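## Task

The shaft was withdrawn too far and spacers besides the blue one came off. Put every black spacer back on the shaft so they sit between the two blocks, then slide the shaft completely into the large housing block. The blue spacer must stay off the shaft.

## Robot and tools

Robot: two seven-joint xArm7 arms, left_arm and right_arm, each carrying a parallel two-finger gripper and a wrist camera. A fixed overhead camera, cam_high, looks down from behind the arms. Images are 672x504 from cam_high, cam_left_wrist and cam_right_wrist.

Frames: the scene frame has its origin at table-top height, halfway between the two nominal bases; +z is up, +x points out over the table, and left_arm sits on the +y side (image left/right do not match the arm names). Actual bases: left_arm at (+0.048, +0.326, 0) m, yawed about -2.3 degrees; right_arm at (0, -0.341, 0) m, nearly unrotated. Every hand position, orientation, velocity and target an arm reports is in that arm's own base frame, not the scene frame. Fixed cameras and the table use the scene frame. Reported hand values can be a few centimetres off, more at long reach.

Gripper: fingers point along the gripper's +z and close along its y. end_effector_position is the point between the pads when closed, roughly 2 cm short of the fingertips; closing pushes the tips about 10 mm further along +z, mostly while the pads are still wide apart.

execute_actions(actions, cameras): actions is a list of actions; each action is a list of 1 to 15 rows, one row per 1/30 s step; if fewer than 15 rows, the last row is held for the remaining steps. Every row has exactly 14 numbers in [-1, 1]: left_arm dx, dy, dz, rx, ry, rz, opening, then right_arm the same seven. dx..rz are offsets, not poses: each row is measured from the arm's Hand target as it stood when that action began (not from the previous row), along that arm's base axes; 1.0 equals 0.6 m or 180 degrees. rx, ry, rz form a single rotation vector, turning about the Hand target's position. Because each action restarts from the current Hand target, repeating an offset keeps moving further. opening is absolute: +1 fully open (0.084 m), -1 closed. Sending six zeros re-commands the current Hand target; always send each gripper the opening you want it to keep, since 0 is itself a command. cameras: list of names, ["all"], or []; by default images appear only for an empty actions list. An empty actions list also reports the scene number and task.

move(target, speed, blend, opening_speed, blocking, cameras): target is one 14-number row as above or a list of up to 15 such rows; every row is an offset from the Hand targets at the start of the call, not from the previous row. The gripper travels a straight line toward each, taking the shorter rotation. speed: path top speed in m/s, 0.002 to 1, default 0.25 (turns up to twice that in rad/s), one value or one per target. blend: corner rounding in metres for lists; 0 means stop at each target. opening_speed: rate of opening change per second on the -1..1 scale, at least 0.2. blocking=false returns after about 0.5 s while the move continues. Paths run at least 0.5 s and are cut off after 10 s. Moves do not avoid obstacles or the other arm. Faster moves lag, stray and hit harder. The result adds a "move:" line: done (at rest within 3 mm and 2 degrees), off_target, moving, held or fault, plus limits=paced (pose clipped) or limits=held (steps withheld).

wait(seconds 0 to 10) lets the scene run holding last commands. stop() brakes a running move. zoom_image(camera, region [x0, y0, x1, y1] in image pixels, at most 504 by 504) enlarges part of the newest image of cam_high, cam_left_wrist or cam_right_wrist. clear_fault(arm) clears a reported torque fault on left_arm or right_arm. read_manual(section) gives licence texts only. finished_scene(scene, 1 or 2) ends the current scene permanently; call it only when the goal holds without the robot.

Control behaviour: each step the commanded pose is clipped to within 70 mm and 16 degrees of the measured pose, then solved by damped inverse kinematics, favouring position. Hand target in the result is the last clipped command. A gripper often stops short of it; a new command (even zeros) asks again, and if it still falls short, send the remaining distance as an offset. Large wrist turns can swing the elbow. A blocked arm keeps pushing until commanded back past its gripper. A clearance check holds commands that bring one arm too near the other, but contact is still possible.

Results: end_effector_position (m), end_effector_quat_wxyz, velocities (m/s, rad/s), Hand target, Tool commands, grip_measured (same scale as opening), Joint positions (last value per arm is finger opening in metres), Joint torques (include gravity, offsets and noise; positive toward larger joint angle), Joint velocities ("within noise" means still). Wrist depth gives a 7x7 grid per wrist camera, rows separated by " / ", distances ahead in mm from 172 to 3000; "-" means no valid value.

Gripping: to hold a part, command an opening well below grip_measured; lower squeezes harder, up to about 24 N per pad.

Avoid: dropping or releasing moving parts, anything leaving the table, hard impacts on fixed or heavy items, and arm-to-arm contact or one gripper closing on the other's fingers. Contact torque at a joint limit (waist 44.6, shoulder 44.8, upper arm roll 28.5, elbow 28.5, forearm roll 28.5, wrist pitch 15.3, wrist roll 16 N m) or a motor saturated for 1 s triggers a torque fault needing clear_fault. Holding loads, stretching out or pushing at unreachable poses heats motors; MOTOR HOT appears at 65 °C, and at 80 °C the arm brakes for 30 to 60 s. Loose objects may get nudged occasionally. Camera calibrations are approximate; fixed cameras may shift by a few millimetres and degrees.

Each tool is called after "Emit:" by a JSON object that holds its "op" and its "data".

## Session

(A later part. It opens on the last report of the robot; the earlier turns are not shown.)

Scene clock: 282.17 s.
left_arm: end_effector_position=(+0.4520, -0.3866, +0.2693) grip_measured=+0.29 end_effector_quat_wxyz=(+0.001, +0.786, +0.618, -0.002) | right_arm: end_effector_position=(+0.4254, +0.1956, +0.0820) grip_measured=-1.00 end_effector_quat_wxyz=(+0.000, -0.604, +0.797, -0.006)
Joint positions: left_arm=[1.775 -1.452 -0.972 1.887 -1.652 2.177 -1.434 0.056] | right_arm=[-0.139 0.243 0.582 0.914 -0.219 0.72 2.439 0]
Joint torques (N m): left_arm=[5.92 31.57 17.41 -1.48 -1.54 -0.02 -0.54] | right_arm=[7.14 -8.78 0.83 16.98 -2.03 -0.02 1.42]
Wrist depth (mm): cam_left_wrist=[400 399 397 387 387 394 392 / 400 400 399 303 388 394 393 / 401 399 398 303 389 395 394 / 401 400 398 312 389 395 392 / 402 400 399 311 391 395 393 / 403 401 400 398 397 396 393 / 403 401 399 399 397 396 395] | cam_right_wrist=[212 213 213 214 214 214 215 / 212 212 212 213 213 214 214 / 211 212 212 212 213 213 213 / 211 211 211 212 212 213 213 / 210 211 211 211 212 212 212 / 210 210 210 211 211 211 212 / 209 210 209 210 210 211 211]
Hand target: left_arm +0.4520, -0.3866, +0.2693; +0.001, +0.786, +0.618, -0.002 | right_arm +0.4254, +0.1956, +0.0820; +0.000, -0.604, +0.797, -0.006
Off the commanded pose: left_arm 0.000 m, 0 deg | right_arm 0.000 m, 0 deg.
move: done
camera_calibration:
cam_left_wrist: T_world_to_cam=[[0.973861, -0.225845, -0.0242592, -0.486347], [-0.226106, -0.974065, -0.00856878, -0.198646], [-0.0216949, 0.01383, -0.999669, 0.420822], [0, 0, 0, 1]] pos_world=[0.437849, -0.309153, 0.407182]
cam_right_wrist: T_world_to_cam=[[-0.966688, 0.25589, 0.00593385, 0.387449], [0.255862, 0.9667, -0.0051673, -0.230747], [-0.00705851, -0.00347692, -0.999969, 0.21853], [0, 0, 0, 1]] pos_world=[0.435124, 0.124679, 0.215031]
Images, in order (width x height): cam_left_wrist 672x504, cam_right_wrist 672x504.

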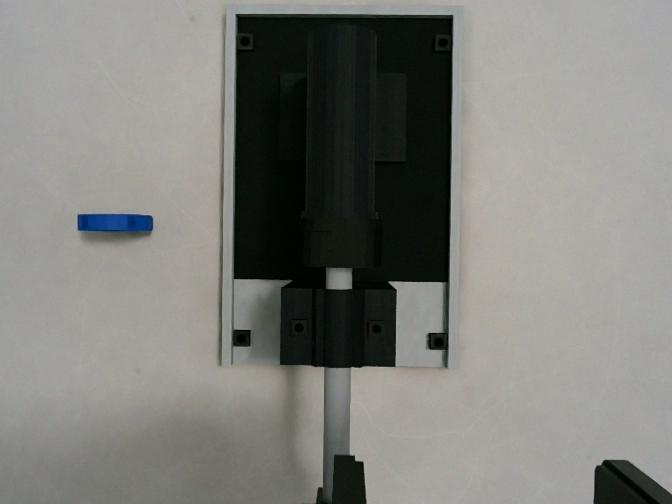

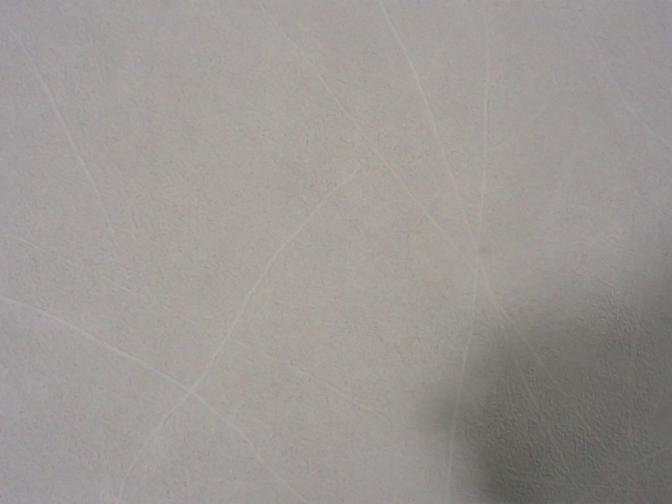

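Emit:
{"op": "move", "data": {"target": [0.02,-0.1,0,0,0,0,0.3,0.0052,0.0176,0,0,0,0,-1], "speed": 0.03}}

Emit:
{"op": "move", "data": {"target": [0,0,0,0,0,0,0.3,0.0046,0.016,0,0,0,0,-1], "speed": 0.03, "cameras": ["cam_left_wrist"]}}

Scene clock: 283.00 s.
left_arm: end_effector_position=(+0.4531, -0.3923, +0.2693) grip_measured=+0.29 end_effector_quat_wxyz=(+0.001, +0.786, +0.618, -0.002) | right_arm: end_effector_position=(+0.4256, +0.1969, +0.0818) grip_measured=-1.00 end_effector_quat_wxyz=(+0.000, -0.604, +0.797, -0.006)
Joint positions: left_arm=[1.783 -1.445 -0.977 1.914 -1.66 2.172 -1.453 0.056] | right_arm=[-0.136 0.246 0.582 0.917 -0.221 0.721 2.443 0]
Joint torques (N m): left_arm=[-6.69 24.54 26.29 -8.68 2.31 -0.01 1.19] | right_arm=[-5.92 -18.34 0.91 10.42 2.78 -1.4 -1.15]
Wrist depth (mm): cam_left_wrist=[399 399 389 306 387 393 392 / 401 399 390 306 388 394 392 / 401 398 391 303 388 394 392 / 400 400 393 310 389 395 394 / 401 400 393 312 391 395 394 / 402 400 400 398 397 396 394 / 403 402 400 398 397 396 395] | cam_right_wrist=[213 213 213 214 214 214 215 / 212 212 213 213 213 213 214 / 211 211 212 212 213 213 213 / 211 211 211 212 212 212 212 / 210 210 211 211 212 212 212 / 210 210 210 211 211 212 212 / 209 209 209 210 210 211 211]
Hand target: left_arm +0.4530, -0.3923, +0.2693; +0.001, +0.787, +0.618, -0.002 (not the last commanded pose) | right_arm +0.4258, +0.1968, +0.0820; +0.000, -0.604, +0.797, -0.006 (not the last commanded pose)
Off the commanded pose: left_arm 0.055 m, 0 deg | right_arm 0.010 m, 0 deg.
move: held (left_arm, right_arm; a check stopped the path); limits=held
pose unreachable (left arm): on one or more control steps of this call, first in action 0 (counted from 0), this arm could not follow its commanded pose, so it was not sent that pose on those steps. It may still have moved: this result reports where it is.
cause: moving toward the commanded pose would bring a part of the arm too close to another arm (a part of this arm just beyond joint 7 (wrist roll) and a part of the right arm just beyond its joint 6 (wrist pitch), along the way the arms are being sent, or toward where that arm still pushes).
pose unreachable (right arm): on one or more control steps of this call, first in action 0 (counted from 0), this arm could not follow its commanded pose, so it was not sent that pose on those steps. It may still have moved: this result reports where it is.
cause: moving toward the commanded pose would bring a part of the arm too close to another arm (a part of this arm just beyond joint 6 (wrist pitch) and a part of the left arm just beyond its joint 7 (wrist roll), at the place that arm was heading or pushing toward when its own hold began).

Scene clock: 283.50 s.
left_arm: end_effector_position=(+0.4530, -0.3923, +0.2693) grip_measured=+0.29 end_effector_quat_wxyz=(+0.001, +0.787, +0.618, -0.002) | right_arm: end_effector_position=(+0.4260, +0.1975, +0.0821) grip_measured=-1.00 end_effector_quat_wxyz=(+0.000, -0.604, +0.797, -0.006)
Joint positions: left_arm=[1.783 -1.445 -0.977 1.914 -1.66 2.173 -1.453 0.056] | right_arm=[-0.135 0.247 0.582 0.919 -0.222 0.722 2.445 0]
Joint torques (N m): left_arm=[-6.88 24.62 26.32 -8.29 2.21 0.01 1.07] | right_arm=[-6.4 -18.52 0.78 10.34 2.81 -3.68 -1.42]
Wrist depth (mm): cam_left_wrist=[401 398 396 306 386 394 391 / 399 398 389 306 387 394 393 / 401 399 390 303 388 393 393 / 402 399 392 311 389 395 393 / 402 400 394 311 390 394 394 / 402 402 401 398 397 396 393 / 403 402 400 399 398 396 394] | cam_right_wrist=[213 213 213 214 214 215 215 / 212 212 213 213 213 214 214 / 211 212 212 212 213 213 214 / 211 211 212 212 212 213 213 / 210 210 211 211 211 212 212 / 210 210 210 211 211 211 212 / 209 209 210 210 210 211 211]
Hand target: left_arm +0.4530, -0.3923, +0.2693; +0.001, +0.787, +0.618, -0.002 | right_arm +0.4261, +0.1974, +0.0821; +0.000, -0.604, +0.797, -0.006 (not the last commanded pose)
Off the commanded pose: left_arm 0.000 m, 0 deg | right_arm 0.009 m, 0 deg.
move: held (right_arm; a check stopped the path); limits=held
pose unreachable (right arm): on one or more control steps of this call, first in action 0 (counted from 0), this arm could not follow its commanded pose, so it was not sent that pose on those steps. It may still have moved: this result reports where it is.
cause: moving toward the commanded pose would bring a part of the arm too close to another arm (a part of this arm just beyond joint 6 (wrist pitch) and a part of the left arm just beyond its joint 7 (wrist roll), at the place that arm is still heading or pushing toward).
camera_calibration:
cam_left_wrist: T_world_to_cam=[[0.973828, -0.225968, -0.0244291, -0.488545], [-0.226228, -0.974038, -0.00842394, -0.203871], [-0.0218913, 0.01373, -0.999666, 0.420874], [0, 0, 0, 1]] pos_world=[0.438851, -0.314752, 0.407082]
Images, in order (width x height): cam_left_wrist 672x504.

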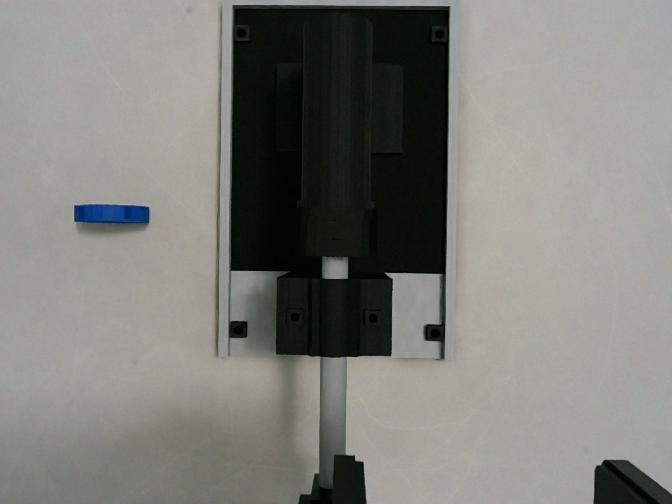

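Emit:
{"op": "move", "data": {"target": [-0.17,0.25,0.05,0,0,0,0.3,0,0,0,0,0,0,-1], "speed": 0.2}}

Emit:
{"op": "move", "data": {"target": [0,0,0,0,0,0,0.3,0.0092,0.032,0,0,0,0,-1], "speed": 0.03}}

Emit:
{"op": "move", "data": {"target": [0,0,0,0,0,0,0.3,0.0046,0.016,0,0,0,0,-1], "speed": 0.03}}

Scene clock: 285.10 s.
left_arm: end_effector_position=(+0.3510, -0.2423, +0.2993) grip_measured=+0.29 end_effector_quat_wxyz=(+0.001, +0.787, +0.618, -0.002) | right_arm: end_effector_position=(+0.4261, +0.1974, +0.0821) grip_measured=-1.00 end_effector_quat_wxyz=(+0.000, -0.604, +0.797, -0.006)
Joint positions: left_arm=[1.574 -1.588 -0.771 1.273 -1.304 2.337 -0.932 0.056] | right_arm=[-0.135 0.247 0.582 0.919 -0.222 0.721 2.444 0]
Joint torques (N m): left_arm=[-6.72 16.51 26.5 -2.67 2.39 -0.41 1.17] | right_arm=[-6.49 -18.57 0.7 10.31 2.96 -3.93 -1.31]
Wrist depth (mm): cam_left_wrist=[431 429 429 427 426 424 423 / 432 429 429 428 425 426 423 / 432 430 429 429 426 424 423 / 432 432 429 428 420 418 417 / 435 433 431 428 419 381 417 / 435 432 431 428 420 336 417 / 434 434 431 431 422 352 419] | cam_right_wrist=[213 213 213 214 214 214 215 / 212 212 213 213 213 214 214 / 211 212 212 212 213 213 214 / 211 212 212 212 212 213 213 / 210 211 211 212 212 212 213 / 210 210 211 211 212 212 212 / 209 210 210 210 211 211 211]
Hand target: left_arm +0.3510, -0.2423, +0.2993; +0.001, +0.787, +0.618, -0.002 | right_arm +0.4261, +0.1974, +0.0821; +0.000, -0.604, +0.797, -0.006
Off the commanded pose: left_arm 0.000 m, 0 deg | right_arm 0.000 m, 0 deg.
move: done

Scene clock: 286.13 s.
left_arm: end_effector_position=(+0.3510, -0.2423, +0.2993) grip_measured=+0.29 end_effector_quat_wxyz=(+0.001, +0.787, +0.618, -0.002) | right_arm: end_effector_position=(+0.4316, +0.2166, +0.0821) grip_measured=-1.00 end_effector_quat_wxyz=(+0.000, -0.604, +0.797, -0.006)
Joint positions: left_arm=[1.574 -1.588 -0.771 1.273 -1.304 2.337 -0.932 0.056] | right_arm=[-0.097 0.29 0.58 0.973 -0.252 0.742 2.495 0]
Joint torques (N m): left_arm=[-5.01 16.59 26.41 -3.03 1.68 -0.94 1.2] | right_arm=[6.99 -9.27 1.36 16.9 -1.91 -0.04 1.57]
Wrist depth (mm): cam_left_wrist=[431 431 429 428 425 423 423 / 433 430 429 428 425 425 424 / 432 429 430 427 426 424 422 / 434 432 429 428 419 417 416 / 433 432 432 428 420 380 418 / 435 433 431 429 419 336 418 / 435 433 433 430 423 352 418] | cam_right_wrist=[212 213 213 213 214 214 215 / 212 213 213 213 213 214 214 / 212 212 213 212 213 213 213 / 211 211 212 212 212 213 213 / 211 211 211 211 212 212 213 / 210 210 210 211 211 212 212 / 209 209 210 210 210 211 211]
Hand target: left_arm +0.3510, -0.2423, +0.2993; +0.001, +0.787, +0.618, -0.002 | right_arm +0.4316, +0.2166, +0.0821; +0.000, -0.604, +0.797, -0.006
Off the commanded pose: left_arm 0.000 m, 0 deg | right_arm 0.000 m, 0 deg.
move: done

Scene clock: 286.93 s.
left_arm: end_effector_position=(+0.3510, -0.2423, +0.2993) grip_measured=+0.29 end_effector_quat_wxyz=(+0.001, +0.787, +0.618, -0.002) | right_arm: end_effector_position=(+0.4344, +0.2262, +0.0821) grip_measured=-1.00 end_effector_quat_wxyz=(+0.000, -0.604, +0.797, -0.006)
Joint positions: left_arm=[1.574 -1.588 -0.771 1.273 -1.304 2.337 -0.932 0.056] | right_arm=[-0.077 0.312 0.578 1.001 -0.266 0.753 2.519 0]
Joint torques (N m): left_arm=[-3.73 16.54 26.48 -2.86 0.93 -1.48 1.14] | right_arm=[6.75 -9.99 1.44 16.95 -1.89 0 1.42]
Wrist depth (mm): cam_left_wrist=[432 431 428 426 426 424 423 / 432 430 429 428 427 426 423 / 434 432 429 428 426 424 424 / 433 432 430 428 418 416 416 / 435 433 431 429 419 379 418 / 435 432 431 429 420 336 419 / 435 433 431 430 423 353 417] | cam_right_wrist=[212 213 213 214 214 214 215 / 212 212 213 213 213 214 214 / 211 211 212 212 213 213 213 / 211 211 212 212 212 213 213 / 210 210 211 212 212 212 213 / 210 210 210 211 211 212 212 / 209 209 210 210 210 211 211]
Hand target: left_arm +0.3510, -0.2423, +0.2993; +0.001, +0.787, +0.618, -0.002 | right_arm +0.4344, +0.2262, +0.0821; +0.000, -0.604, +0.797, -0.006
Off the commanded pose: left_arm 0.000 m, 0 deg | right_arm 0.000 m, 0 deg.
move: done

Emit:
{"op": "execute_actions", "data": {"actions": [], "cameras": ["cam_left_wrist","cam_right_wrist"]}}

Scene clock: 287.03 s.
left_arm: end_effector_position=(+0.3510, -0.2423, +0.2993) grip_measured=+0.29 end_effector_quat_wxyz=(+0.001, +0.787, +0.618, -0.002) | right_arm: end_effector_position=(+0.4344, +0.2262, +0.0821) grip_measured=-1.00 end_effector_quat_wxyz=(+0.000, -0.604, +0.797, -0.006)
Joint positions: left_arm=[1.574 -1.588 -0.771 1.273 -1.304 2.337 -0.932 0.056] | right_arm=[-0.077 0.312 0.578 1.001 -0.266 0.753 2.519 0]
Joint velocities: within noise
Joint torques (N m): left_arm=[-3.03 16.27 26.35 -2.86 0.88 -1.45 1.02] | right_arm=[6.71 -10.06 1.43 16.88 -2.14 -0.09 1.52]
Wrist depth (mm): cam_left_wrist=[431 430 429 427 426 424 425 / 432 430 430 428 424 424 423 / 434 432 430 429 426 426 423 / 432 430 430 428 419 418 418 / 434 430 430 429 420 380 417 / 435 433 431 429 419 336 417 / 434 434 432 430 423 352 419] | cam_right_wrist=[213 213 213 214 214 215 214 / 212 213 213 213 213 214 214 / 211 212 212 213 213 213 213 / 211 211 211 212 212 213 213 / 211 210 211 211 212 212 212 / 210 210 210 211 211 211 212 / 209 209 210 210 210 211 211]
Hand target: left_arm +0.3510, -0.2423, +0.2993; +0.001, +0.787, +0.618, -0.002 | right_arm +0.4344, +0.2262, +0.0821; +0.000, -0.604, +0.797, -0.006
Tool commands: left_gripper/opening=+0.3 right_gripper/opening=-1.0
Off the commanded pose: left_arm 0.000 m, 0 deg | right_arm 0.000 m, 0 deg.
camera_calibration:
cam_left_wrist: T_world_to_cam=[[0.973828, -0.225968, -0.0244291, -0.354586], [-0.226228, -0.974038, -0.00842394, -0.0805879], [-0.0218913, 0.01373, -0.999666, 0.446572], [0, 0, 0, 1]] pos_world=[0.336851, -0.164752, 0.437082]
cam_right_wrist: T_world_to_cam=[[-0.966642, 0.25607, 0.0055944, 0.388246], [0.256044, 0.966653, -0.00487281, -0.262742], [-0.00665562, -0.00327785, -0.999972, 0.218689], [0, 0, 0, 1]] pos_world=[0.444024, 0.155279, 0.215231]
Images, in order (width x height): cam_left_wrist 672x504, cam_right_wrist 672x504.

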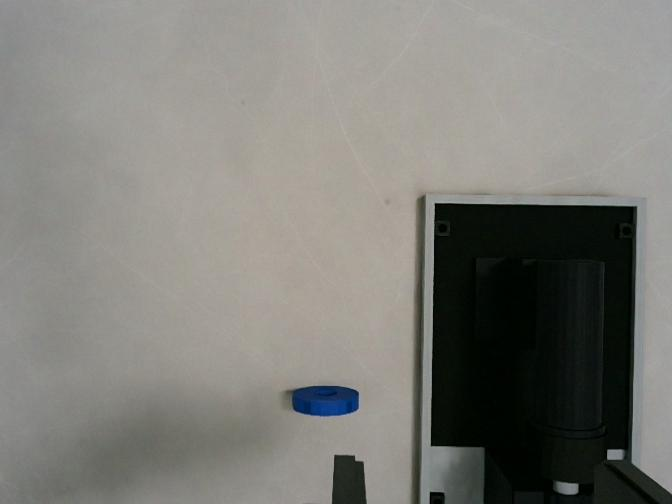

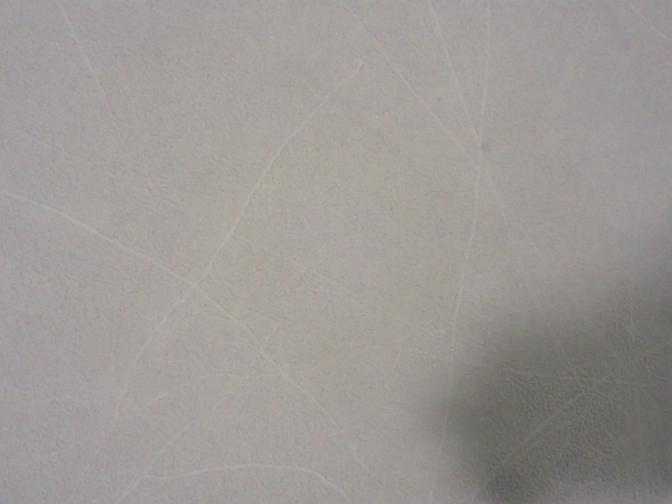

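Emit:
{"op": "move", "data": {"target": [0,0,0,0,0,0,0.3,0.0028,0.0096,0,0,0,0,-1], "speed": 0.02}}

Emit:
{"op": "move", "data": {"target": [0,0,0,0,0,0,0.3,0.0028,0.0096,0,0,0,0,-1], "speed": 0.02}}

Emit:
{"op": "move", "data": {"target": [0,0,0,0,0,0,0.3,0.0028,0.0096,0,0,0,0,-1], "speed": 0.02}}

Emit:
{"op": "move", "data": {"target": [0,0,0,0,0,0,0.3,0.0014,0.0048,0,0,0,0,-1], "speed": 0.02}}

Scene clock: 288.03 s.
left_arm: end_effector_position=(+0.3510, -0.2423, +0.2993) grip_measured=+0.29 end_effector_quat_wxyz=(+0.001, +0.787, +0.618, -0.002) | right_arm: end_effector_position=(+0.4360, +0.2317, +0.0820) grip_measured=-1.00 end_effector_quat_wxyz=(+0.000, -0.604, +0.797, -0.006)
Joint positions: left_arm=[1.574 -1.588 -0.771 1.273 -1.304 2.337 -0.932 0.056] | right_arm=[-0.065 0.326 0.577 1.018 -0.274 0.76 2.533 0]
Joint torques (N m): left_arm=[-1.7 16.51 26.47 -2.9 -0.25 -1.9 1.07] | right_arm=[13.6 -8.97 10.25 21.47 -0.75 -5.45 1.43]
Wrist depth (mm): cam_left_wrist=[431 431 430 427 425 424 423 / 432 431 428 428 426 424 423 / 433 433 430 429 426 424 423 / 434 433 430 430 420 418 417 / 434 432 430 429 419 379 417 / 434 434 431 430 419 336 418 / 434 433 432 430 422 351 418] | cam_right_wrist=[213 213 213 214 214 214 215 / 212 212 213 213 213 213 214 / 211 211 212 212 213 213 213 / 211 211 211 212 212 213 213 / 210 210 211 211 212 212 212 / 209 210 210 211 211 211 212 / 209 209 209 210 210 210 211]
Hand target: left_arm +0.3510, -0.2423, +0.2993; +0.001, +0.787, +0.618, -0.002 | right_arm +0.4361, +0.2320, +0.0821; +0.000, -0.604, +0.797, -0.006
Off the commanded pose: left_arm 0.000 m, 0 deg | right_arm 0.000 m, 0 deg.
move: done

Scene clock: 288.87 s.
left_arm: end_effector_position=(+0.3510, -0.2423, +0.2993) grip_measured=+0.29 end_effector_quat_wxyz=(+0.001, +0.787, +0.618, -0.002) | right_arm: end_effector_position=(+0.4269, +0.2251, +0.0781) grip_measured=-1.00 end_effector_quat_wxyz=(-0.027, -0.603, +0.797, -0.007)
Joint positions: left_arm=[1.574 -1.588 -0.771 1.273 -1.304 2.337 -0.932 0.056] | right_arm=[-0.059 0.333 0.575 1.027 -0.278 0.817 2.54 0]
Joint torques (N m): left_arm=[0.15 16.83 26.52 -2.77 -0.15 -2.37 0.87] | right_arm=[3.23 -14.67 5.53 15.65 0.8 0.31 0]
Wrist depth (mm): cam_left_wrist=[432 430 428 426 427 424 422 / 432 431 429 427 425 426 423 / 432 432 429 428 426 424 424 / 433 430 429 429 419 417 417 / 434 432 431 429 420 380 417 / 435 431 431 429 420 336 418 / 436 435 432 430 423 359 418] | cam_right_wrist=[212 213 214 216 216 218 219 / 210 211 212 213 215 216 218 / 208 209 211 212 214 214 216 / 207 208 209 210 212 213 214 / 206 207 208 209 210 211 213 / 204 205 206 208 209 210 211 / 203 204 205 206 207 208 209]
Hand target: left_arm +0.3510, -0.2423, +0.2993; +0.001, +0.787, +0.618, -0.002 | right_arm +0.4269, +0.2251, +0.0781; -0.027, -0.603, +0.797, -0.007 (not the last commanded pose)
Tool commands: left_gripper/opening=+0.3 right_gripper/opening=-1.0
Off the commanded pose: left_arm 0.000 m, 0 deg | right_arm 0.017 m, 3 deg.
TORQUE FAULT: the external load on joint 6 (wrist pitch) of the right arm reached its load limit, and that arm stopped. The contact can be on any part of that arm beyond that joint, not only on its tool. A torque fault puts only its own arm into a fault stop. That arm's remaining commands of this call were not run. The hold on joint 6 (wrist pitch) of that arm was moved back by the arm itself, up to 3 degrees, as the stop began. That arm is still stopped at the end of this call. While its stop runs, that arm, its gripper or tool too, takes no new command.
CLEAR FAULT: the right arm stays stopped (state 4) until you call clear_fault(arm="right_arm").
End effector pose when the fault began: right_arm: position (+0.4366, +0.2339, +0.0818), quat_wxyz (-0.002, -0.604, +0.797, -0.006)
Joint positions when the fault began: right_arm=[-0.059 0.333 0.576 1.027 -0.278 0.766 2.54 0]
move: fault (right_arm)

not run: an earlier result of this reply reported a stop or a fault. Calls in your next reply go to the robot.

not run: an earlier result of this reply reported a stop or a fault. Calls in your next reply go to the robot.

Emit:
{"op": "clear_fault", "data": {"arm": "right_arm"}}

Emit:
{"op": "move", "data": {"target": [0,0,0,0,0,0,0.3,-0.045,-0.16,0.0,0,0,0,-1], "speed": 0.15}}

Emit:
{"op": "move", "data": {"target": [0.169,-0.2405,-0.05,0,0,0,0.3,0,0,0,0,0,0,-1], "speed": 0.2, "cameras": ["cam_left_wrist"]}}

Emit:
{"op": "zoom_image", "data": {"camera": "cam_left_wrist", "region": [200, 180, 500, 480]}}

Scene clock: 289.03 s.
left_arm: end_effector_position=(+0.3510, -0.2423, +0.2993) grip_measured=+0.29 end_effector_quat_wxyz=(+0.001, +0.787, +0.618, -0.002) | right_arm: end_effector_position=(+0.4269, +0.2251, +0.0781) grip_measured=-1.00 end_effector_quat_wxyz=(-0.027, -0.603, +0.797, -0.007)
Joint positions: left_arm=[1.574 -1.588 -0.771 1.273 -1.304 2.337 -0.932 0.056] | right_arm=[-0.059 0.333 0.575 1.027 -0.278 0.817 2.54 0]
Joint torques (N m): left_arm=[0.27 16.71 26.36 -2.59 -0.21 -2.21 1.03] | right_arm=[3.56 -14.84 5.52 15.71 0.79 0.34 0.04]
Wrist depth (mm): cam_left_wrist=[431 430 428 427 426 426 423 / 431 431 430 428 427 425 423 / 433 431 429 428 427 427 423 / 432 431 431 429 419 418 417 / 434 432 430 429 421 380 417 / 436 432 431 431 421 336 417 / 436 434 432 431 422 360 417] | cam_right_wrist=[212 213 214 215 216 218 219 / 210 211 212 213 215 216 218 / 208 209 211 212 213 214 216 / 207 208 210 211 212 213 214 / 205 207 208 209 210 212 213 / 204 205 206 208 209 210 211 / 203 204 205 206 207 208 209]
Hand target: left_arm +0.3510, -0.2423, +0.2993; +0.001, +0.787, +0.618, -0.002 | right_arm +0.4269, +0.2251, +0.0781; -0.027, -0.603, +0.797, -0.007 (not the last commanded pose)
Tool commands: left_gripper/opening=+0.3 right_gripper/opening=-1.0
Off the commanded pose: left_arm 0.000 m, 0 deg | right_arm 0.017 m, 3 deg.
TORQUE FAULT, CONTINUED: the right arm's stop, for the torque fault of joint 6 (wrist pitch) that an earlier result reported, is over. The call counts as one of the actions that you can send in this scene. The hold on joint 6 (wrist pitch) of that arm was moved back by the arm itself, up to 3 degrees, as the stop began. That arm's target is now where it stood when the stop ended, not its last command. That arm's gripper keeps its grip as last carried out, and that arm accepts commands again: back off and push less far.
CLEAR FAULT: your call cleared the right arm's torque fault. If a joint's load stays at its limit, that arm stops again at once.

Scene clock: 290.20 s.
left_arm: end_effector_position=(+0.3510, -0.2423, +0.2993) grip_measured=+0.29 end_effector_quat_wxyz=(+0.001, +0.787, +0.618, -0.002) | right_arm: end_effector_position=(+0.3999, +0.1291, +0.0781) grip_measured=-1.00 end_effector_quat_wxyz=(-0.027, -0.603, +0.797, -0.007)
Joint positions: left_arm=[1.574 -1.588 -0.771 1.273 -1.304 2.337 -0.932 0.056] | right_arm=[-0.23 0.122 0.555 0.776 -0.145 0.724 2.28 0]
Joint torques (N m): left_arm=[3.05 16.31 26.6 -2.55 -0.43 -2.79 0.92] | right_arm=[-6.35 -16.67 -1.2 10.39 2.69 -3.73 -1.15]
Wrist depth (mm): cam_left_wrist=[432 431 429 428 426 423 423 / 431 430 428 428 428 426 423 / 432 432 430 429 427 426 422 / 433 432 432 428 419 418 417 / 433 431 430 429 419 380 417 / 435 432 431 429 420 336 417 / 436 433 432 429 422 352 419] | cam_right_wrist=[212 213 214 215 216 218 219 / 210 211 212 214 215 217 218 / 208 210 211 212 213 215 216 / 207 208 209 210 212 213 214 / 206 207 208 209 210 212 213 / 204 205 206 208 209 210 212 / 202 204 205 206 207 209 210]
Hand target: left_arm +0.3510, -0.2423, +0.2993; +0.001, +0.787, +0.618, -0.002 | right_arm +0.3999, +0.1291, +0.0781; -0.027, -0.603, +0.797, -0.007
Off the commanded pose: left_arm 0.000 m, 0 deg | right_arm 0.000 m, 0 deg.
move: done

Scene clock: 291.73 s.
left_arm: end_effector_position=(+0.4524, -0.3866, +0.2693) grip_measured=+0.29 end_effector_quat_wxyz=(+0.001, +0.787, +0.618, -0.002) | right_arm: end_effector_position=(+0.3999, +0.1291, +0.0781) grip_measured=-1.00 end_effector_quat_wxyz=(-0.027, -0.603, +0.797, -0.007)
Joint positions: left_arm=[1.78 -1.456 -0.966 1.889 -1.66 2.182 -1.434 0.056] | right_arm=[-0.23 0.122 0.555 0.776 -0.145 0.724 2.28 0]
Joint torques (N m): left_arm=[5.98 32.37 17.06 -2.19 -1.75 -1.39 -0.65] | right_arm=[-6.11 -16.65 -0.85 10.26 2.83 -3.66 -1.36]
Wrist depth (mm): cam_left_wrist=[399 398 396 388 387 393 393 / 400 398 398 303 387 393 392 / 400 400 398 303 388 393 393 / 401 400 399 311 389 395 393 / 403 400 399 312 390 395 395 / 403 400 400 398 398 395 394 / 402 402 400 399 397 397 395] | cam_right_wrist=[212 213 214 215 216 218 219 / 210 211 212 214 215 216 217 / 209 210 211 212 213 215 216 / 207 208 210 211 212 214 214 / 206 207 208 209 211 212 213 / 204 205 206 208 209 210 212 / 203 204 205 206 207 209 210]
Hand target: left_arm +0.4524, -0.3866, +0.2693; +0.001, +0.787, +0.618, -0.002 | right_arm +0.3999, +0.1291, +0.0781; -0.027, -0.603, +0.797, -0.007
Off the commanded pose: left_arm 0.000 m, 0 deg | right_arm 0.000 m, 0 deg.
move: done
camera_calibration:
cam_left_wrist: T_world_to_cam=[[0.973834, -0.225966, -0.0242344, -0.48675], [-0.226224, -0.974039, -0.00846917, -0.198438], [-0.0216915, 0.01373, -0.99967, 0.420797], [0, 0, 0, 1]] pos_world=[0.43825, -0.309052, 0.407182]
Images, in order (width x height): cam_left_wrist 672x504.

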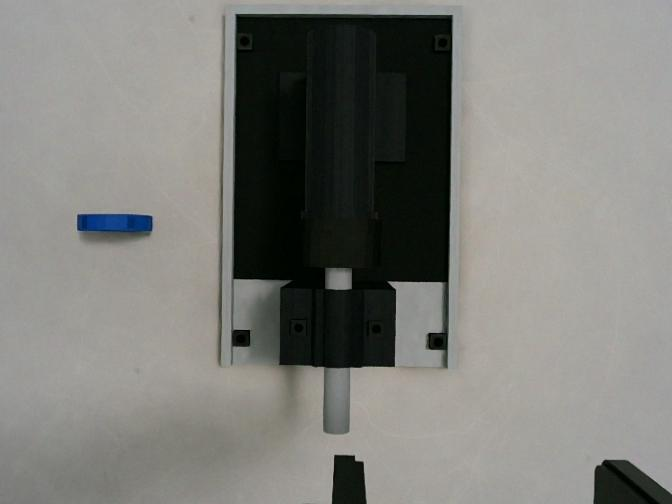

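Scaled by 1.680 from the camera's 672x504 image, which has a finer 960x720 frame.

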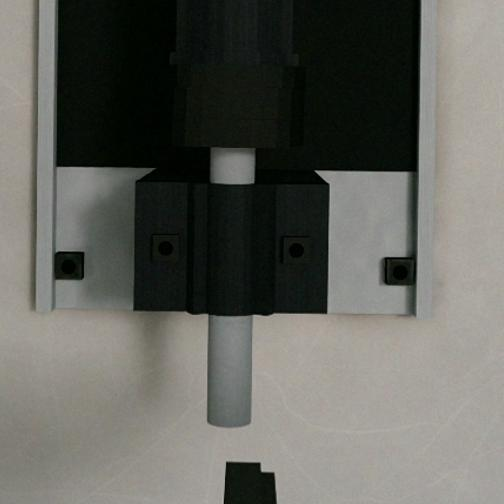

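Emit:
{"op": "finished_scene", "data": {"scene": 2}}

The scene is finished: the task was done.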